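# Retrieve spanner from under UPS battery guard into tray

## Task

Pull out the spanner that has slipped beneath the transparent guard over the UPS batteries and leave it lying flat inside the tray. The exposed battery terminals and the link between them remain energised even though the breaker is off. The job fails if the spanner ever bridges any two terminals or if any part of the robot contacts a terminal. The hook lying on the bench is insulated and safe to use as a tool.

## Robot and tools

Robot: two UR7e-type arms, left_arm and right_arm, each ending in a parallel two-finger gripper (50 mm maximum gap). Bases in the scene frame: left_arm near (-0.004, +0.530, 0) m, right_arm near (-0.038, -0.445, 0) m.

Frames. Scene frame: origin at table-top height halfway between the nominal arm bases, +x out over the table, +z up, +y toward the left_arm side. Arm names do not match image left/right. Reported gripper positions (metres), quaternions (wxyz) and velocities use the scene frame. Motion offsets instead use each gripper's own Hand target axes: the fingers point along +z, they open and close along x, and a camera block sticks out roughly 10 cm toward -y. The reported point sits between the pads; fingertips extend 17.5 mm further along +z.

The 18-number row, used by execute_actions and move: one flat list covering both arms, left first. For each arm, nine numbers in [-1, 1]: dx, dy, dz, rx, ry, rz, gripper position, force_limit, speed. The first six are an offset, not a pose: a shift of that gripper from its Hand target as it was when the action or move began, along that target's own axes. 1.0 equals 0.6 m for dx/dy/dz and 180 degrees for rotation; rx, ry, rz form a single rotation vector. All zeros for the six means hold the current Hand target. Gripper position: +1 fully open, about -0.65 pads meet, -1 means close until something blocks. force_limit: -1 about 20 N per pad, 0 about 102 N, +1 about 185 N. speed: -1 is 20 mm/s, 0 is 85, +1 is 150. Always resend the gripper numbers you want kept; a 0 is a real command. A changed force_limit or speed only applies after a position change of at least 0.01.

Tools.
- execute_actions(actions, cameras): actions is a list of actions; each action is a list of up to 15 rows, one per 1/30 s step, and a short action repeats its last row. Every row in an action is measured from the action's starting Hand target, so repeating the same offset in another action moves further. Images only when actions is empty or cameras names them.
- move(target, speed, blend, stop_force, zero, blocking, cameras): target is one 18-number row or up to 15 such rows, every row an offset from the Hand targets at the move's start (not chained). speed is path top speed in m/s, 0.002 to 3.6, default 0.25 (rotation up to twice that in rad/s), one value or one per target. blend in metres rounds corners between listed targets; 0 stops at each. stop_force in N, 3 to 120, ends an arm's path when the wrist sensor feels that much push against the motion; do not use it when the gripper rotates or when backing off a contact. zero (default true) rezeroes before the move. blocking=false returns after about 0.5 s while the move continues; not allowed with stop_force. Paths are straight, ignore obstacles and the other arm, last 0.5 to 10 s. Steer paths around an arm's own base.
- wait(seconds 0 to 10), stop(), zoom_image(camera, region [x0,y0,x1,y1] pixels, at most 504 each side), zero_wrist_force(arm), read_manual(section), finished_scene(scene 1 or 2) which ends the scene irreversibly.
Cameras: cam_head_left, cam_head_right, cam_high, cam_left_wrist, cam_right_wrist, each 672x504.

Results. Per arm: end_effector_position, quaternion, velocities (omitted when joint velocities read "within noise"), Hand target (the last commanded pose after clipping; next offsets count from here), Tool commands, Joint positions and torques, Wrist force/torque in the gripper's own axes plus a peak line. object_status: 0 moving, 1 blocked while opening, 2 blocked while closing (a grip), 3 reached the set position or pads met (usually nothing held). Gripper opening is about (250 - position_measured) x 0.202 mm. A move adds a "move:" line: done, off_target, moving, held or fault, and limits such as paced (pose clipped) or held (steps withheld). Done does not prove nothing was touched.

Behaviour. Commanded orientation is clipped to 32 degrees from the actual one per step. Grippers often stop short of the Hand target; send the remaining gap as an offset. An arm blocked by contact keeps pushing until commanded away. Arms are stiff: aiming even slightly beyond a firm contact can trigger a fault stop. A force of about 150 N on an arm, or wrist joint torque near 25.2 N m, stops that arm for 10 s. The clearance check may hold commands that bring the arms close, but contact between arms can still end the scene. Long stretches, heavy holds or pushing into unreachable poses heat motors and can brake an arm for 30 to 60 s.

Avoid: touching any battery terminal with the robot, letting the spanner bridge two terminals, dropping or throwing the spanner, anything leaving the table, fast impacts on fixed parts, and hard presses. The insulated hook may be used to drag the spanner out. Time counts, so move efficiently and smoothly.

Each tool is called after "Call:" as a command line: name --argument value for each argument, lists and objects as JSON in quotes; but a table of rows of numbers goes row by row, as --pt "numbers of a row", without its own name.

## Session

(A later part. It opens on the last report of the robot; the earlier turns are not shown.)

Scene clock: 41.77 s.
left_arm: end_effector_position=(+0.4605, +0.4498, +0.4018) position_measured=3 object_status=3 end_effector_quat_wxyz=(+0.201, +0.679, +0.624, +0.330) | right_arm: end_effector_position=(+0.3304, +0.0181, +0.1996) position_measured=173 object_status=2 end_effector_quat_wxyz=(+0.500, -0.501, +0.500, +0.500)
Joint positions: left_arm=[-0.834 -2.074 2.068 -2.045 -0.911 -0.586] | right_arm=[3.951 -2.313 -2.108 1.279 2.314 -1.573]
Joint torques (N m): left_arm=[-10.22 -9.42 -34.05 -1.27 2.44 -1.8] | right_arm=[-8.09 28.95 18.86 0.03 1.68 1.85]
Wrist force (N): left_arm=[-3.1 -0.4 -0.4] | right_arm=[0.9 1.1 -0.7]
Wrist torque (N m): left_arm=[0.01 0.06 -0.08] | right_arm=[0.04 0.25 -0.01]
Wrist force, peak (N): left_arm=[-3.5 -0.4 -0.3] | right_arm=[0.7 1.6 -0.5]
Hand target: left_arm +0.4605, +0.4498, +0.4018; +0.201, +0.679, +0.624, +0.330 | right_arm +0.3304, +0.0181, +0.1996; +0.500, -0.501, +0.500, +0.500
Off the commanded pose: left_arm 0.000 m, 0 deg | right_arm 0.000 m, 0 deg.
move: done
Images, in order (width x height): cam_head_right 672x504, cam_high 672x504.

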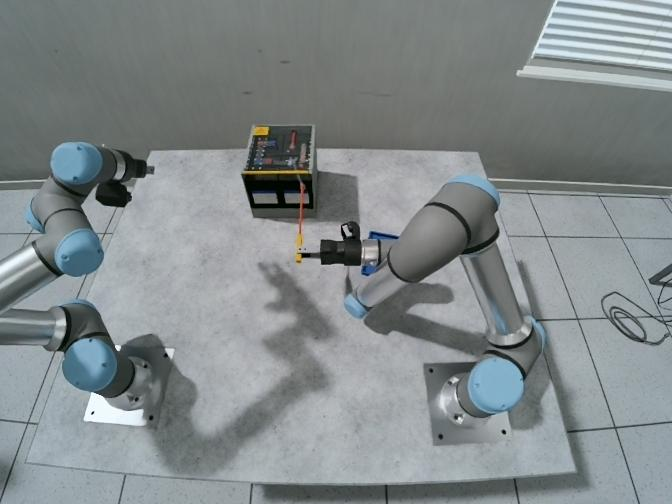

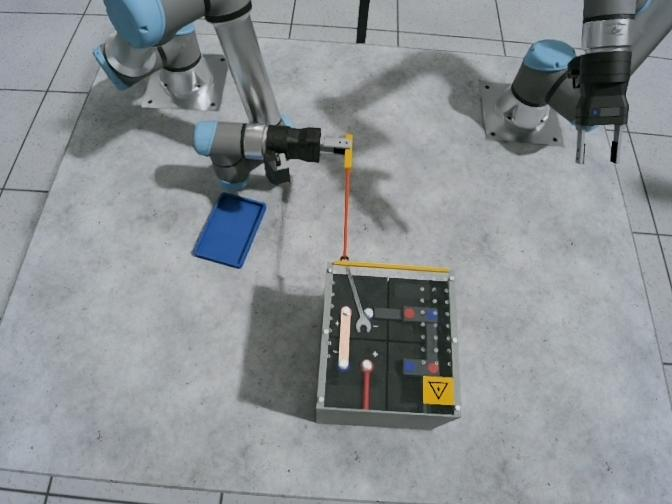

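Call:
move --pt "0 0 0 0 0 0 0.2 -0.5 -0.5 -0.03 0 0 0 0 0 -1 -0.7 0" --pt "0 0 0 0 0 0 0.2 -0.5 -0.5 -0.03 0.2 0 0 0 0 -1 -0.7 0" --pt "0 0 0 0 0 0 0.2 -0.5 -0.5 -0.25 0.05 -0.317 0 0 0 -1 -0.7 0" --speed '[0.04,0.12,0.35]' --blend '[0,0.01,0]' --cameras '[]'

Call:
move --pt "0 0 0 0.03 -0.042 0.882 0.2 -0.5 -0.5 0 0 0 0 0.5 0 -1 -0.7 0" --pt "-0.747 0.0457 0.171 0.03 -0.042 0.882 0.2 -0.5 -0.5 -0.067 -0.25 -0.55 0 0.5 0 -1 -0.7 0" --speed 0.4 --cameras '["cam_high","cam_left_wrist"]'

Call:
zoom_image --camera "cam_high" --region '[300, 190, 420, 370]'

Scene clock: 47.10 s.
left_arm: end_effector_position=(+0.4605, +0.4498, +0.4018) position_measured=123 object_status=3 end_effector_quat_wxyz=(+0.201, +0.679, +0.624, +0.330) | right_arm: end_effector_position=(+0.3002, -0.1721, +0.3496) position_measured=173 object_status=2 end_effector_quat_wxyz=(+0.500, -0.501, +0.500, +0.500)
Joint positions: left_arm=[-0.834 -2.074 2.068 -2.045 -0.911 -0.586] | right_arm=[3.57 -1.795 -2.331 0.984 2.696 -1.574]
Joint torques (N m): left_arm=[-8.09 -9.36 -34.41 -1.42 2.43 -1.69] | right_arm=[-8.88 19.67 19.04 1.1 2.19 2.06]
Wrist force (N): left_arm=[-3.2 -0.4 -0.4] | right_arm=[0.4 0.5 -0.7]
Wrist torque (N m): left_arm=[0.01 0.06 -0.08] | right_arm=[0.00 0.31 0.08]
Wrist force, peak (N): left_arm=[-3.4 -0.2 -0.4] | right_arm=[2.3 4.2 2.2]
Hand target: left_arm +0.4605, +0.4498, +0.4018; +0.201, +0.679, +0.624, +0.330 | right_arm +0.3002, -0.1721, +0.3496; +0.500, -0.501, +0.500, +0.500
Off the commanded pose: left_arm 0.000 m, 0 deg | right_arm 0.000 m, 0 deg.
move: done
No camera images: "cameras" was empty.

Scene clock: 52.57 s.
left_arm: end_effector_position=(+0.5505, +0.0209, +0.2603) position_measured=123 object_status=3 end_effector_quat_wxyz=(-0.281, +0.758, -0.551, +0.205) | right_arm: end_effector_position=(+0.4503, -0.5019, +0.3902) position_measured=173 object_status=2 end_effector_quat_wxyz=(+0.000, +0.707, -0.707, +0.001)
Joint positions: left_arm=[-1.15 -1.102 1.344 -1.903 -0.864 1.708] | right_arm=[3.283 -1.538 -1.445 -1.728 1.57 -2.982]
Joint torques (N m): left_arm=[2.84 -36.55 -34.76 -3.94 0.3 1.77] | right_arm=[-6.87 21.77 28.08 5.87 -0.84 -1.63]
Wrist force (N): left_arm=[-1.8 0.0 0.1] | right_arm=[1.0 -0.1 0.2]
Wrist torque (N m): left_arm=[-0.35 -0.08 0.27] | right_arm=[-0.18 -0.27 -0.07]
Wrist force, peak (N): left_arm=[-5.6 -1.5 -0.1] | right_arm=[4.2 -2.0 0.1]
Hand target: left_arm +0.5506, +0.0208, +0.2603; -0.281, +0.758, -0.551, +0.205 | right_arm +0.4503, -0.5020, +0.3902; +0.000, +0.707, -0.707, +0.001
Off the commanded pose: left_arm 0.000 m, 0 deg | right_arm 0.000 m, 0 deg.
move: done
camera_calibration:
cam_left_wrist: T_world_to_cam=[[0.292831, -0.955975, 0.0190205, -0.141576], [-0.891728, -0.280222, -0.355382, 0.607922], [0.345066, 0.0871059, -0.934528, 0.183774], [0, 0, 0, 1]] pos_world=[0.520145, 0.019002, 0.390479]
Images, in order (width x height): cam_high 672x504, cam_left_wrist 672x504.

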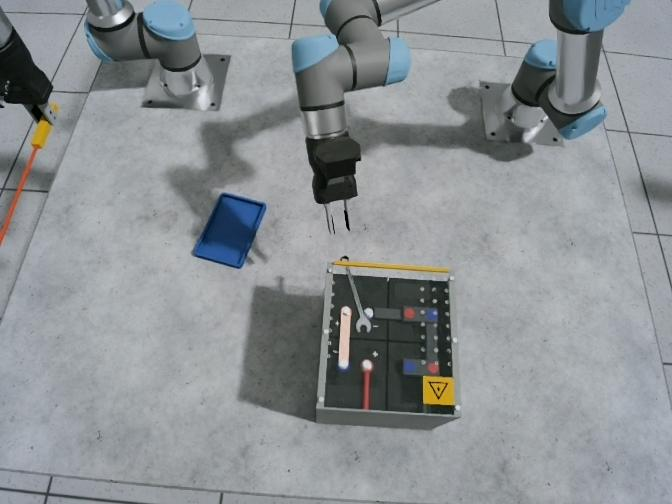

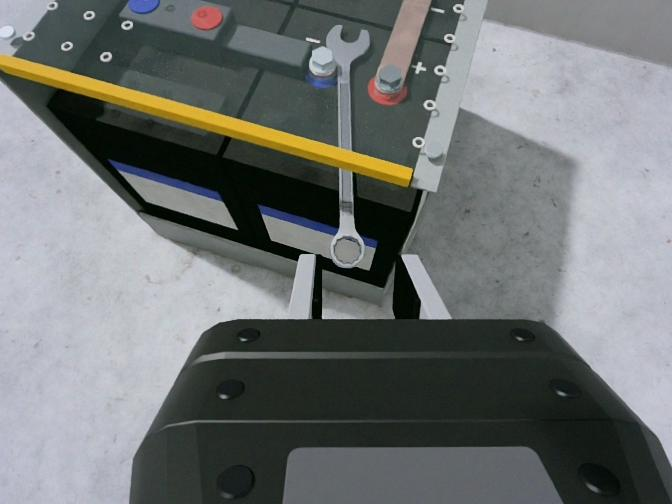

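Scaled by 2.800 from the camera's 672x504 image, which has a finer 960x720 frame.

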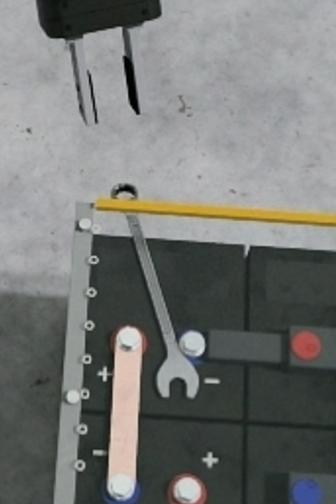

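Call:
move --pt "0.0042 0.0152 0.03 0 0 0 0.2 -0.5 -0.5 0 0 0 0 0 0 -1 -0.7 0" --pt "0.0042 0.0152 0.1402 0 0 0 0.2 -0.5 -0.5 0 0 0 0 0 0 -1 -0.7 0" --speed 0.08 --stop_force 8 --cameras '[]'

Call:
move --target '[0,0,0,0,0,0,-1,-0.5,-0.9,0,0,0,0,0,0,-1,-0.7,0]' --cameras '["cam_left_wrist","cam_high"]'

Call:
zoom_image --camera "cam_high" --region '[320, 230, 420, 370]'

Scene clock: 56.03 s.
left_arm: end_effector_position=(+0.5970, +0.0331, +0.1906) position_measured=123 object_status=3 end_effector_quat_wxyz=(-0.281, +0.758, -0.551, +0.205) | right_arm: end_effector_position=(+0.4503, -0.5020, +0.3902) position_measured=173 object_status=2 end_effector_quat_wxyz=(+0.000, +0.707, -0.707, +0.001)
Joint positions: left_arm=[-1.08 -1.002 1.39 -2.107 -0.873 1.798] | right_arm=[3.283 -1.538 -1.445 -1.728 1.57 -2.982]
Joint torques (N m): left_arm=[-8.28 -45.25 -32.84 -4.77 2.33 -1.55] | right_arm=[-6.83 14.65 35.78 5.62 -0.83 -1.95]
Wrist force (N): left_arm=[-1.6 0.0 0.1] | right_arm=[1.0 0.3 0.4]
Wrist torque (N m): left_arm=[-0.37 -0.07 0.27] | right_arm=[-0.12 -0.27 -0.06]
Wrist force, peak (N): left_arm=[-1.8 0.8 1.5] | right_arm=[1.4 -0.1 0.4]
Hand target: left_arm +0.5970, +0.0331, +0.1906; -0.281, +0.758, -0.551, +0.205 | right_arm +0.4503, -0.5020, +0.3902; +0.000, +0.707, -0.707, +0.001
Off the commanded pose: left_arm 0.000 m, 0 deg | right_arm 0.000 m, 0 deg.
move: done
No camera images: "cameras" was empty.

Scene clock: 56.57 s.
left_arm: end_effector_position=(+0.5970, +0.0331, +0.1906) position_measured=165 object_status=2 end_effector_quat_wxyz=(-0.281, +0.758, -0.551, +0.205) | right_arm: end_effector_position=(+0.4503, -0.5020, +0.3902) position_measured=173 object_status=2 end_effector_quat_wxyz=(+0.000, +0.707, -0.707, +0.001)
Joint positions: left_arm=[-1.08 -1.002 1.39 -2.107 -0.873 1.798] | right_arm=[3.283 -1.538 -1.445 -1.728 1.57 -2.982]
Joint torques (N m): left_arm=[-9.46 -41.35 -33.23 -4.62 2.04 -1.46] | right_arm=[-7.39 14.89 35.51 5.57 -0.85 -1.94]
Wrist force (N): left_arm=[-1.8 0.1 0.4] | right_arm=[0.9 -0.1 0.2]
Wrist torque (N m): left_arm=[-0.38 -0.07 0.26] | right_arm=[-0.16 -0.27 -0.06]
Wrist force, peak (N): left_arm=[-1.8 0.1 0.4] | right_arm=[1.1 -0.4 0.4]
Hand target: left_arm +0.5970, +0.0331, +0.1906; -0.281, +0.758, -0.551, +0.205 | right_arm +0.4503, -0.5020, +0.3902; +0.000, +0.707, -0.707, +0.001
Off the commanded pose: left_arm 0.000 m, 0 deg | right_arm 0.000 m, 0 deg.
move: done
camera_calibration:
cam_left_wrist: T_world_to_cam=[[0.2928, -0.955983, 0.0191103, -0.142119], [-0.891737, -0.280226, -0.355356, 0.628061], [0.345069, 0.0870067, -0.934536, 0.101525], [0, 0, 0, 1]] pos_world=[0.566645, 0.031302, 0.32078]
Images, in order (width x height): cam_high 672x504, cam_left_wrist 672x504.

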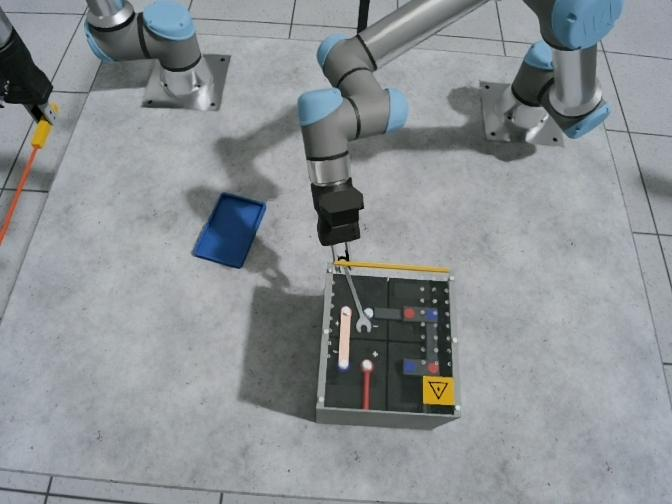

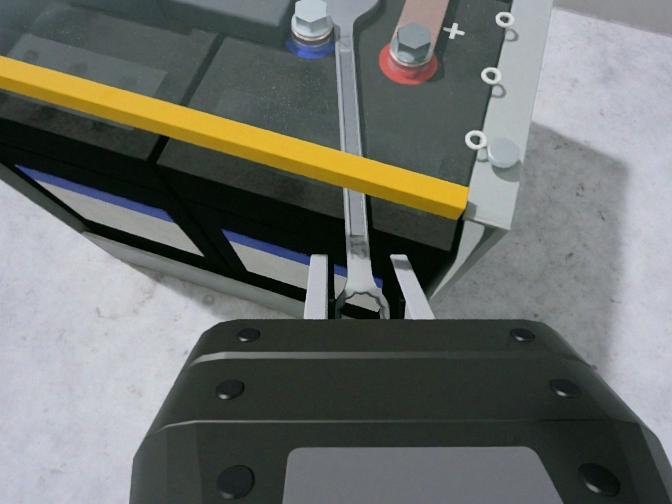

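Scaled by 3.600 from the camera's 672x504 image, which has a finer 960x720 frame.

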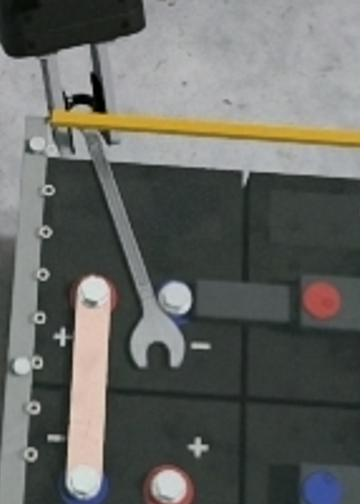

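Call:
move --pt "0.0025 -0.007 -0.0082 0 0.127 -0.108 -1 -0.5 -0.9 0 0 0 0 0 0 -1 -0.7 0" --pt "0.0055 -0.0112 -0.013 0 0.253 -0.217 -1 -0.5 -0.9 0 0 0 0 0 0 -1 -0.7 0" --pt "0.0067 -0.0114 -0.0133 0 0.38 -0.325 -1 -0.5 -0.9 0 0 0 0 0 0 -1 -0.7 0" --speed 0.15 --blend '[0.002,0.002,0]' --cameras '["cam_high","cam_head_right"]'

Call:
zoom_image --camera "cam_high" --region '[320, 230, 420, 370]'

Call:
zoom_image --camera "cam_head_right" --region '[250, 130, 340, 210]'

Scene clock: 63.30 s.
left_arm: end_effector_position=(+0.5983, +0.0293, +0.2011) position_measured=165 object_status=2 end_effector_quat_wxyz=(+0.192, +0.679, -0.193, +0.682) | right_arm: end_effector_position=(+0.4503, -0.5020, +0.3902) position_measured=173 object_status=2 end_effector_quat_wxyz=(+0.000, +0.707, -0.707, +0.001)
Joint positions: left_arm=[-1.014 -0.72 1.78 -4.205 -1.103 1.574] | right_arm=[3.283 -1.538 -1.445 -1.728 1.57 -2.982]
Joint torques (N m): left_arm=[6.56 -38.08 -5.43 -2.29 0.33 1.29] | right_arm=[-7.3 14.85 35.57 5.44 -0.29 -1.92]
Wrist force (N): left_arm=[-2.5 0.1 -1.6] | right_arm=[0.9 -0.3 -0.1]
Wrist torque (N m): left_arm=[-0.26 0.65 0.42] | right_arm=[-0.22 -0.26 -0.05]
Wrist force, peak (N): left_arm=[-5.3 -1.1 -1.1] | right_arm=[1.5 -0.7 0.3]
Hand target: left_arm +0.5982, +0.0293, +0.2011; +0.192, +0.679, -0.192, +0.682 | right_arm +0.4503, -0.5020, +0.3902; +0.000, +0.707, -0.707, +0.001
Off the commanded pose: left_arm 0.000 m, 0 deg | right_arm 0.000 m, 0 deg.
move: done
Images, in order (width x height): cam_head_right 672x504, cam_high 672x504.

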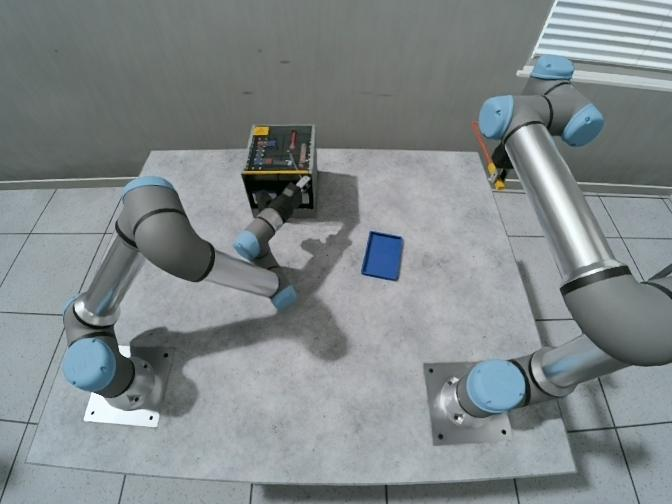

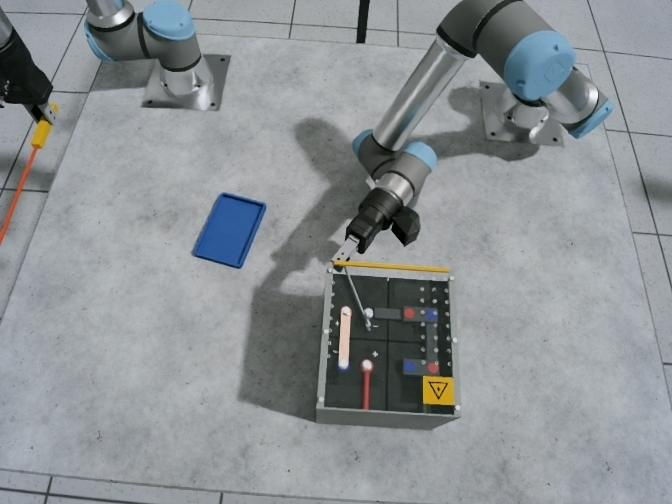

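Scaled by 3.600 from the camera's 672x504 image, which has a finer 960x720 frame.

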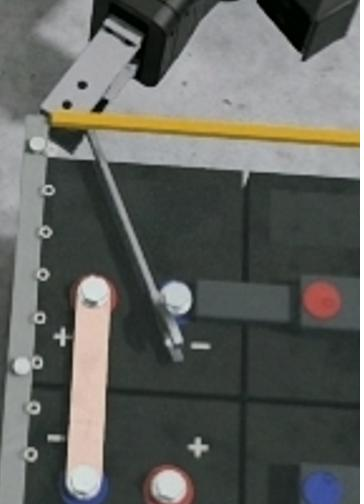

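Scaled by 5.600 from the camera's 672x504 image, which has a finer 960x720 frame.

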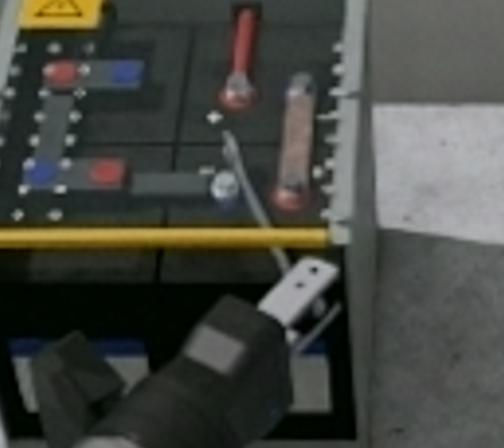

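Call:
move --pt "0.0017 0.0085 0.0052 0 0 0 -1 -0.5 -0.9 0 0 0 0 0 0 -1 -0.7 0" --pt "0.0017 0.2345 -0.165 0 0 0 -1 -0.5 -0.9 0 0 0 0 0 0 -1 -0.7 0" --speed '[0.03,0.07]' --stop_force 12 --cameras '["cam_high","cam_left_wrist"]'

Call:
zoom_image --camera "cam_high" --region '[190, 130, 390, 290]'

Scene clock: 67.70 s.
left_arm: end_effector_position=(+0.4403, -0.0388, +0.2015) position_measured=165 object_status=2 end_effector_quat_wxyz=(+0.192, +0.679, -0.192, +0.682) | right_arm: end_effector_position=(+0.4503, -0.5020, +0.3902) position_measured=173 object_status=2 end_effector_quat_wxyz=(+0.000, +0.707, -0.707, +0.001)
Joint positions: left_arm=[-1.366 -0.767 1.908 -4.288 -0.751 1.576] | right_arm=[3.283 -1.538 -1.445 -1.728 1.57 -2.982]
Joint torques (N m): left_arm=[1.71 -35.78 -19.09 0.66 0.66 1.67] | right_arm=[-7.19 14.9 35.13 5.28 -0.1 -1.81]
Wrist force (N): left_arm=[-6.7 0.0 -0.8] | right_arm=[0.7 -0.2 0.4]
Wrist torque (N m): left_arm=[-0.31 0.43 -0.02] | right_arm=[-0.18 -0.22 -0.06]
Wrist force, peak (N): left_arm=[-6.6 1.4 -1.7] | right_arm=[1.3 -0.4 0.5]
Hand target: left_arm +0.4403, -0.0389, +0.2015; +0.192, +0.679, -0.192, +0.682 | right_arm +0.4503, -0.5020, +0.3902; +0.000, +0.707, -0.707, +0.001
Off the commanded pose: left_arm 0.000 m, 0 deg | right_arm 0.000 m, 0 deg.
move: done
camera_calibration:
cam_left_wrist: T_world_to_cam=[[-0.0244137, 0.0123527, 0.999626, -0.185577], [-0.78217, -0.62296, -0.0114047, 0.341097], [0.622586, -0.782156, 0.0248707, -0.17722], [0, 0, 0, 1]] pos_world=[0.3726, 0.076169, 0.193806]
Images, in order (width x height): cam_high 672x504, cam_left_wrist 672x504.

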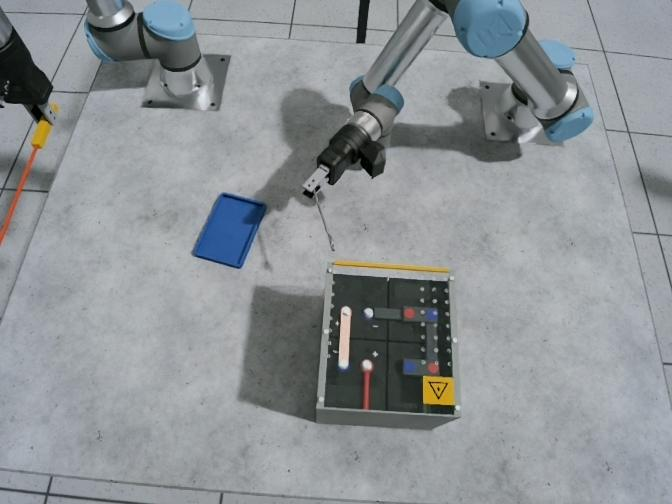

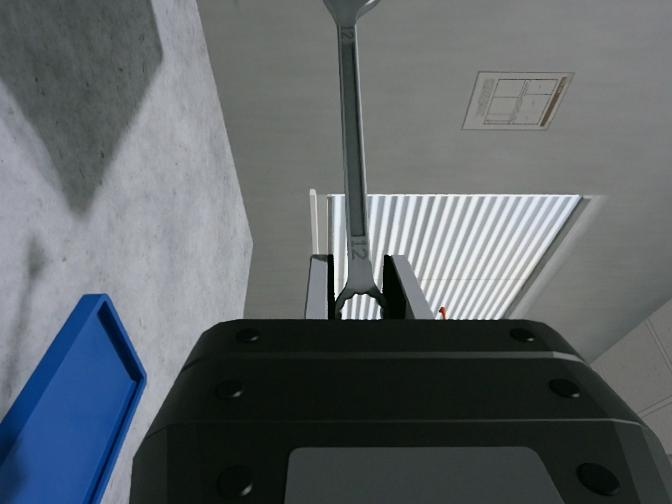

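Scaled by 2.520 from the camera's 672x504 image, which has a finer 960x720 frame.

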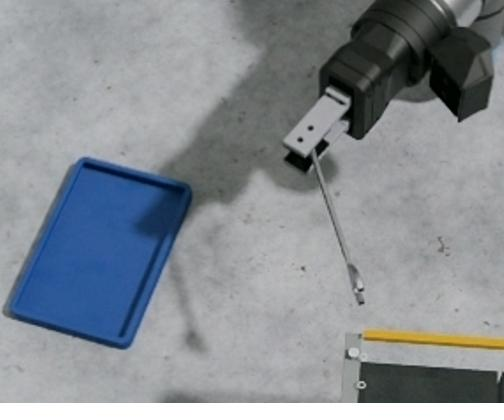

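Call:
move --target '[0.0817,0.093,-0.021,0,-0.38,0.3255,-1,-0.5,-0.9,0,0,0,0,0,0,-1,-0.7,0]' --speed 0.35 --cameras '[]'

Scene clock: 71.77 s.
left_arm: end_effector_position=(+0.4001, -0.0798, +0.2504) position_measured=165 object_status=2 end_effector_quat_wxyz=(-0.282, +0.758, -0.552, +0.205) end_effector_velocity=(+0.000, +0.001, +0.000) end_effector_angular_velocity=(+0.005, +0.001, +0.000) | right_arm: end_effector_position=(+0.4503, -0.5020, +0.3902) position_measured=173 object_status=2 end_effector_quat_wxyz=(+0.000, +0.707, -0.707, +0.001)
Joint positions: left_arm=[-1.404 -1.06 1.249 -1.633 -0.868 1.374] | right_arm=[3.283 -1.538 -1.445 -1.728 1.57 -2.982]
Joint velocities: left_arm=[0.001 0 -0.002 0.006 -0.001 0.001] | right_arm=[within noise]
Joint torques (N m): left_arm=[8.41 -40.4 -34.18 -0.52 3.17 1.61] | right_arm=[-6.26 15.21 35.19 5.24 0.21 -1.83]
Wrist force (N): left_arm=[-1.9 0.3 0.3] | right_arm=[0.7 -0.3 0.4]
Wrist torque (N m): left_arm=[-0.41 0.02 0.30] | right_arm=[-0.20 -0.22 -0.05]
Wrist force, peak (N): left_arm=[-7.4 -0.4 -0.6] | right_arm=[1.4 -0.2 0.3]
Hand target: left_arm +0.4002, -0.0798, +0.2504; -0.282, +0.758, -0.552, +0.205 | right_arm +0.4503, -0.5020, +0.3902; +0.000, +0.707, -0.707, +0.001
Off the commanded pose: left_arm 0.000 m, 0 deg | right_arm 0.000 m, 0 deg.
move: done
No camera images: "cameras" was empty.

Call:
move --target '[0.2122,0.236,0.1266,0,0.105,0.122,-1,-0.5,-0.9,0,0,0,0,0,0,-1,-0.7,0]' --speed 0.25 --cameras '["cam_high","cam_left_wrist"]'

Call:
zoom_image --camera "cam_high" --region '[180, 140, 300, 280]'

Scene clock: 73.70 s.
left_arm: end_effector_position=(+0.3844, -0.2187, +0.1005) position_measured=165 object_status=2 end_effector_quat_wxyz=(+0.222, -0.596, +0.724, -0.269) | right_arm: end_effector_position=(+0.4503, -0.5020, +0.3902) position_measured=173 object_status=2 end_effector_quat_wxyz=(+0.000, +0.707, -0.707, +0.001)
Joint positions: left_arm=[-1.444 -0.787 1.301 -2.347 -0.901 1.979] | right_arm=[3.283 -1.538 -1.445 -1.728 1.57 -2.982]
Joint torques (N m): left_arm=[8.95 -44.37 -17.63 -4.71 2.66 1.94] | right_arm=[-6.89 14.73 35.3 5.16 0.31 -1.81]
Wrist force (N): left_arm=[-1.8 0.5 0.5] | right_arm=[1.0 -0.2 0.1]
Wrist torque (N m): left_arm=[-0.40 -0.08 0.34] | right_arm=[-0.18 -0.26 -0.05]
Wrist force, peak (N): left_arm=[-3.2 -1.7 -1.1] | right_arm=[1.2 -0.1 0.6]
Hand target: left_arm +0.3845, -0.2187, +0.1004; +0.222, -0.596, +0.724, -0.269 | right_arm +0.4503, -0.5020, +0.3902; +0.000, +0.707, -0.707, +0.001
Off the commanded pose: left_arm 0.000 m, 0 deg | right_arm 0.000 m, 0 deg.
move: done
camera_calibration:
cam_left_wrist: T_world_to_cam=[[-0.207599, -0.978058, 0.0174814, -0.131184], [-0.915392, 0.187934, -0.356004, 0.447436], [0.344907, -0.0899082, -0.934321, 0.0739502], [0, 0, 0, 1]] pos_world=[0.35684, -0.205745, 0.230675]
Images, in order (width x height): cam_high 672x504, cam_left_wrist 672x504.

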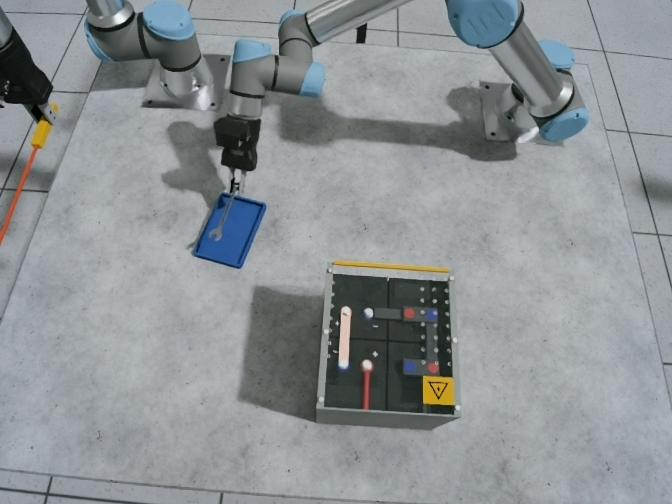

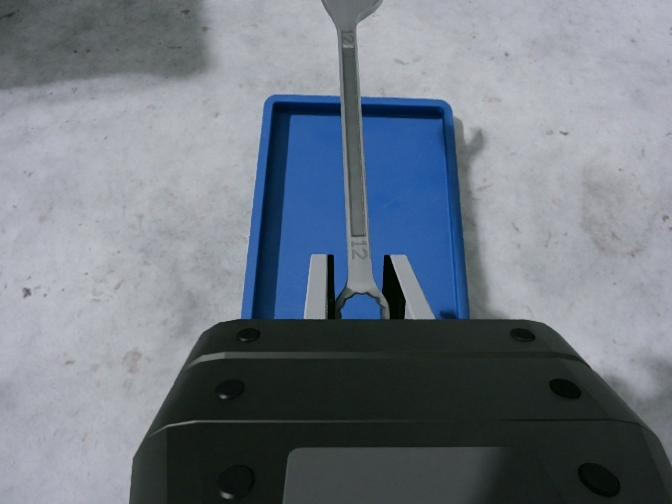

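Scaled by 3.600 from the camera's 672x504 image, which has a finer 960x720 frame.

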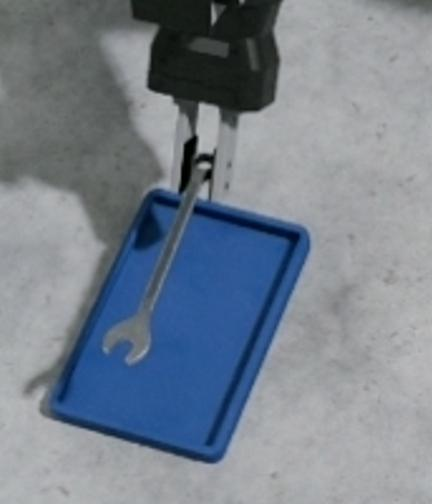

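Call:
move --pt "0.001 0.0832 0.0892 0 0 0 -1 -0.5 -0.9 0 0 0 0 0 0 -1 -0.7 0" --pt "0.001 0.0963 0.1043 0 0 0 -1 -0.5 -0.9 0 0 0 0 0 0 -1 -0.7 0" --speed '[0.07,0.015]' --stop_force 4 --cameras '[]'

Call:
move --pt "0 0 0 0 0 0 -0.02 -0.5 -1 0 0 0 0 0 0 -1 -0.7 0" --pt "0 0 -0.2 0 0 0 -0.02 -0.5 -1 0 0 0 0 0 0 -1 -0.7 0" --speed 0.1 --cameras '["cam_left_wrist","cam_high"]'

Call:
zoom_image --camera "cam_high" --region '[180, 140, 300, 280]'

Scene clock: 76.67 s.
left_arm: end_effector_position=(+0.3816, -0.2187, +0.0237) position_measured=165 object_status=2 end_effector_quat_wxyz=(+0.222, -0.596, +0.724, -0.269) | right_arm: end_effector_position=(+0.4503, -0.5020, +0.3902) position_measured=173 object_status=2 end_effector_quat_wxyz=(+0.000, +0.707, -0.707, +0.001)
Joint positions: left_arm=[-1.448 -0.687 1.338 -2.481 -0.9 1.974] | right_arm=[3.283 -1.538 -1.445 -1.728 1.57 -2.982]
Joint torques (N m): left_arm=[-5.87 -56.29 -26.17 -2.16 -0.21 -0.33] | right_arm=[-6.38 14.77 35.48 5.16 0.52 -1.89]
Wrist force (N): left_arm=[-1.1 -2.3 -1.4] | right_arm=[0.8 -0.3 0.4]
Wrist torque (N m): left_arm=[-0.40 -0.10 0.33] | right_arm=[-0.21 -0.24 -0.06]
Wrist force, peak (N): left_arm=[-3.3 -7.2 -11.5] | right_arm=[1.4 -0.3 0.2]
Hand target: left_arm +0.3816, -0.2187, +0.0237; +0.222, -0.596, +0.724, -0.269 (not the last commanded pose) | right_arm +0.4503, -0.5020, +0.3902; +0.000, +0.707, -0.707, +0.001
Off the commanded pose: left_arm 0.008 m, 0 deg | right_arm 0.000 m, 0 deg.
move: contact (left_arm); path passed 1 of 2 targets
No camera images: "cameras" was empty.

Scene clock: 78.80 s.
left_arm: end_effector_position=(+0.3046, -0.2037, +0.1144) position_measured=155 object_status=3 end_effector_quat_wxyz=(+0.222, -0.596, +0.724, -0.269) | right_arm: end_effector_position=(+0.4503, -0.5020, +0.3902) position_measured=173 object_status=2 end_effector_quat_wxyz=(+0.000, +0.707, -0.707, +0.001)
Joint positions: left_arm=[-1.553 -0.891 1.426 -2.281 -0.877 1.842] | right_arm=[3.283 -1.538 -1.445 -1.728 1.57 -2.982]
Joint torques (N m): left_arm=[6.99 -51.65 -31.66 -3.49 0.78 1.13] | right_arm=[-6.46 14.9 35.31 5.03 0.66 -1.86]
Wrist force (N): left_arm=[-2.0 0.3 -0.4] | right_arm=[0.6 -0.1 0.3]
Wrist torque (N m): left_arm=[-0.35 -0.04 0.20] | right_arm=[-0.18 -0.21 -0.06]
Wrist force, peak (N): left_arm=[-2.4 -2.5 -2.1] | right_arm=[1.3 -0.3 0.4]
Hand target: left_arm +0.3046, -0.2037, +0.1145; +0.222, -0.596, +0.724, -0.269 | right_arm +0.4503, -0.5020, +0.3902; +0.000, +0.707, -0.707, +0.001
Off the commanded pose: left_arm 0.000 m, 0 deg | right_arm 0.000 m, 0 deg.
move: done
camera_calibration:
cam_left_wrist: T_world_to_cam=[[-0.207741, -0.978031, 0.0173021, -0.133255], [-0.915326, 0.188123, -0.356074, 0.37646], [0.344996, -0.0898084, -0.934298, 0.115832], [0, 0, 0, 1]] pos_world=[0.27694, -0.190745, 0.244575]
Images, in order (width x height): cam_high 672x504, cam_left_wrist 672x504.

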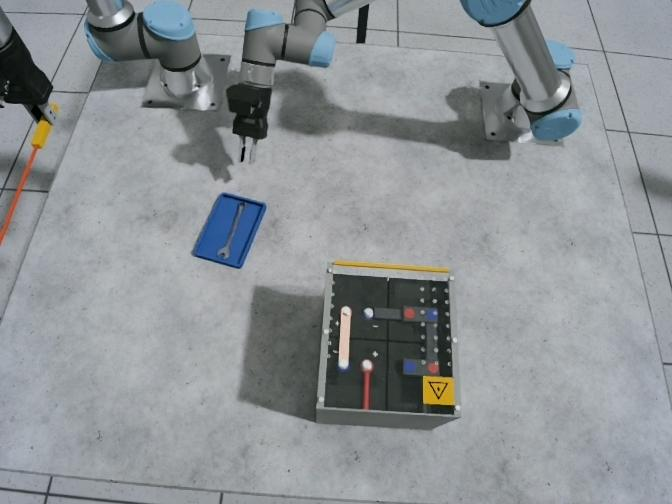

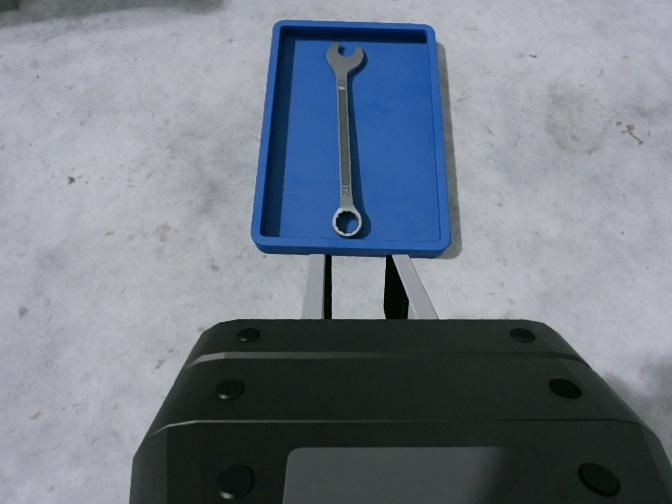

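Scaled by 3.600 from the camera's 672x504 image, which has a finer 960x720 frame.

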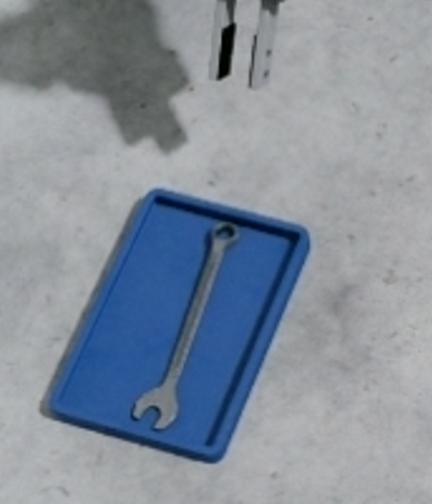

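Call:
finished_scene --scene 2

The scene is finished: the task was done.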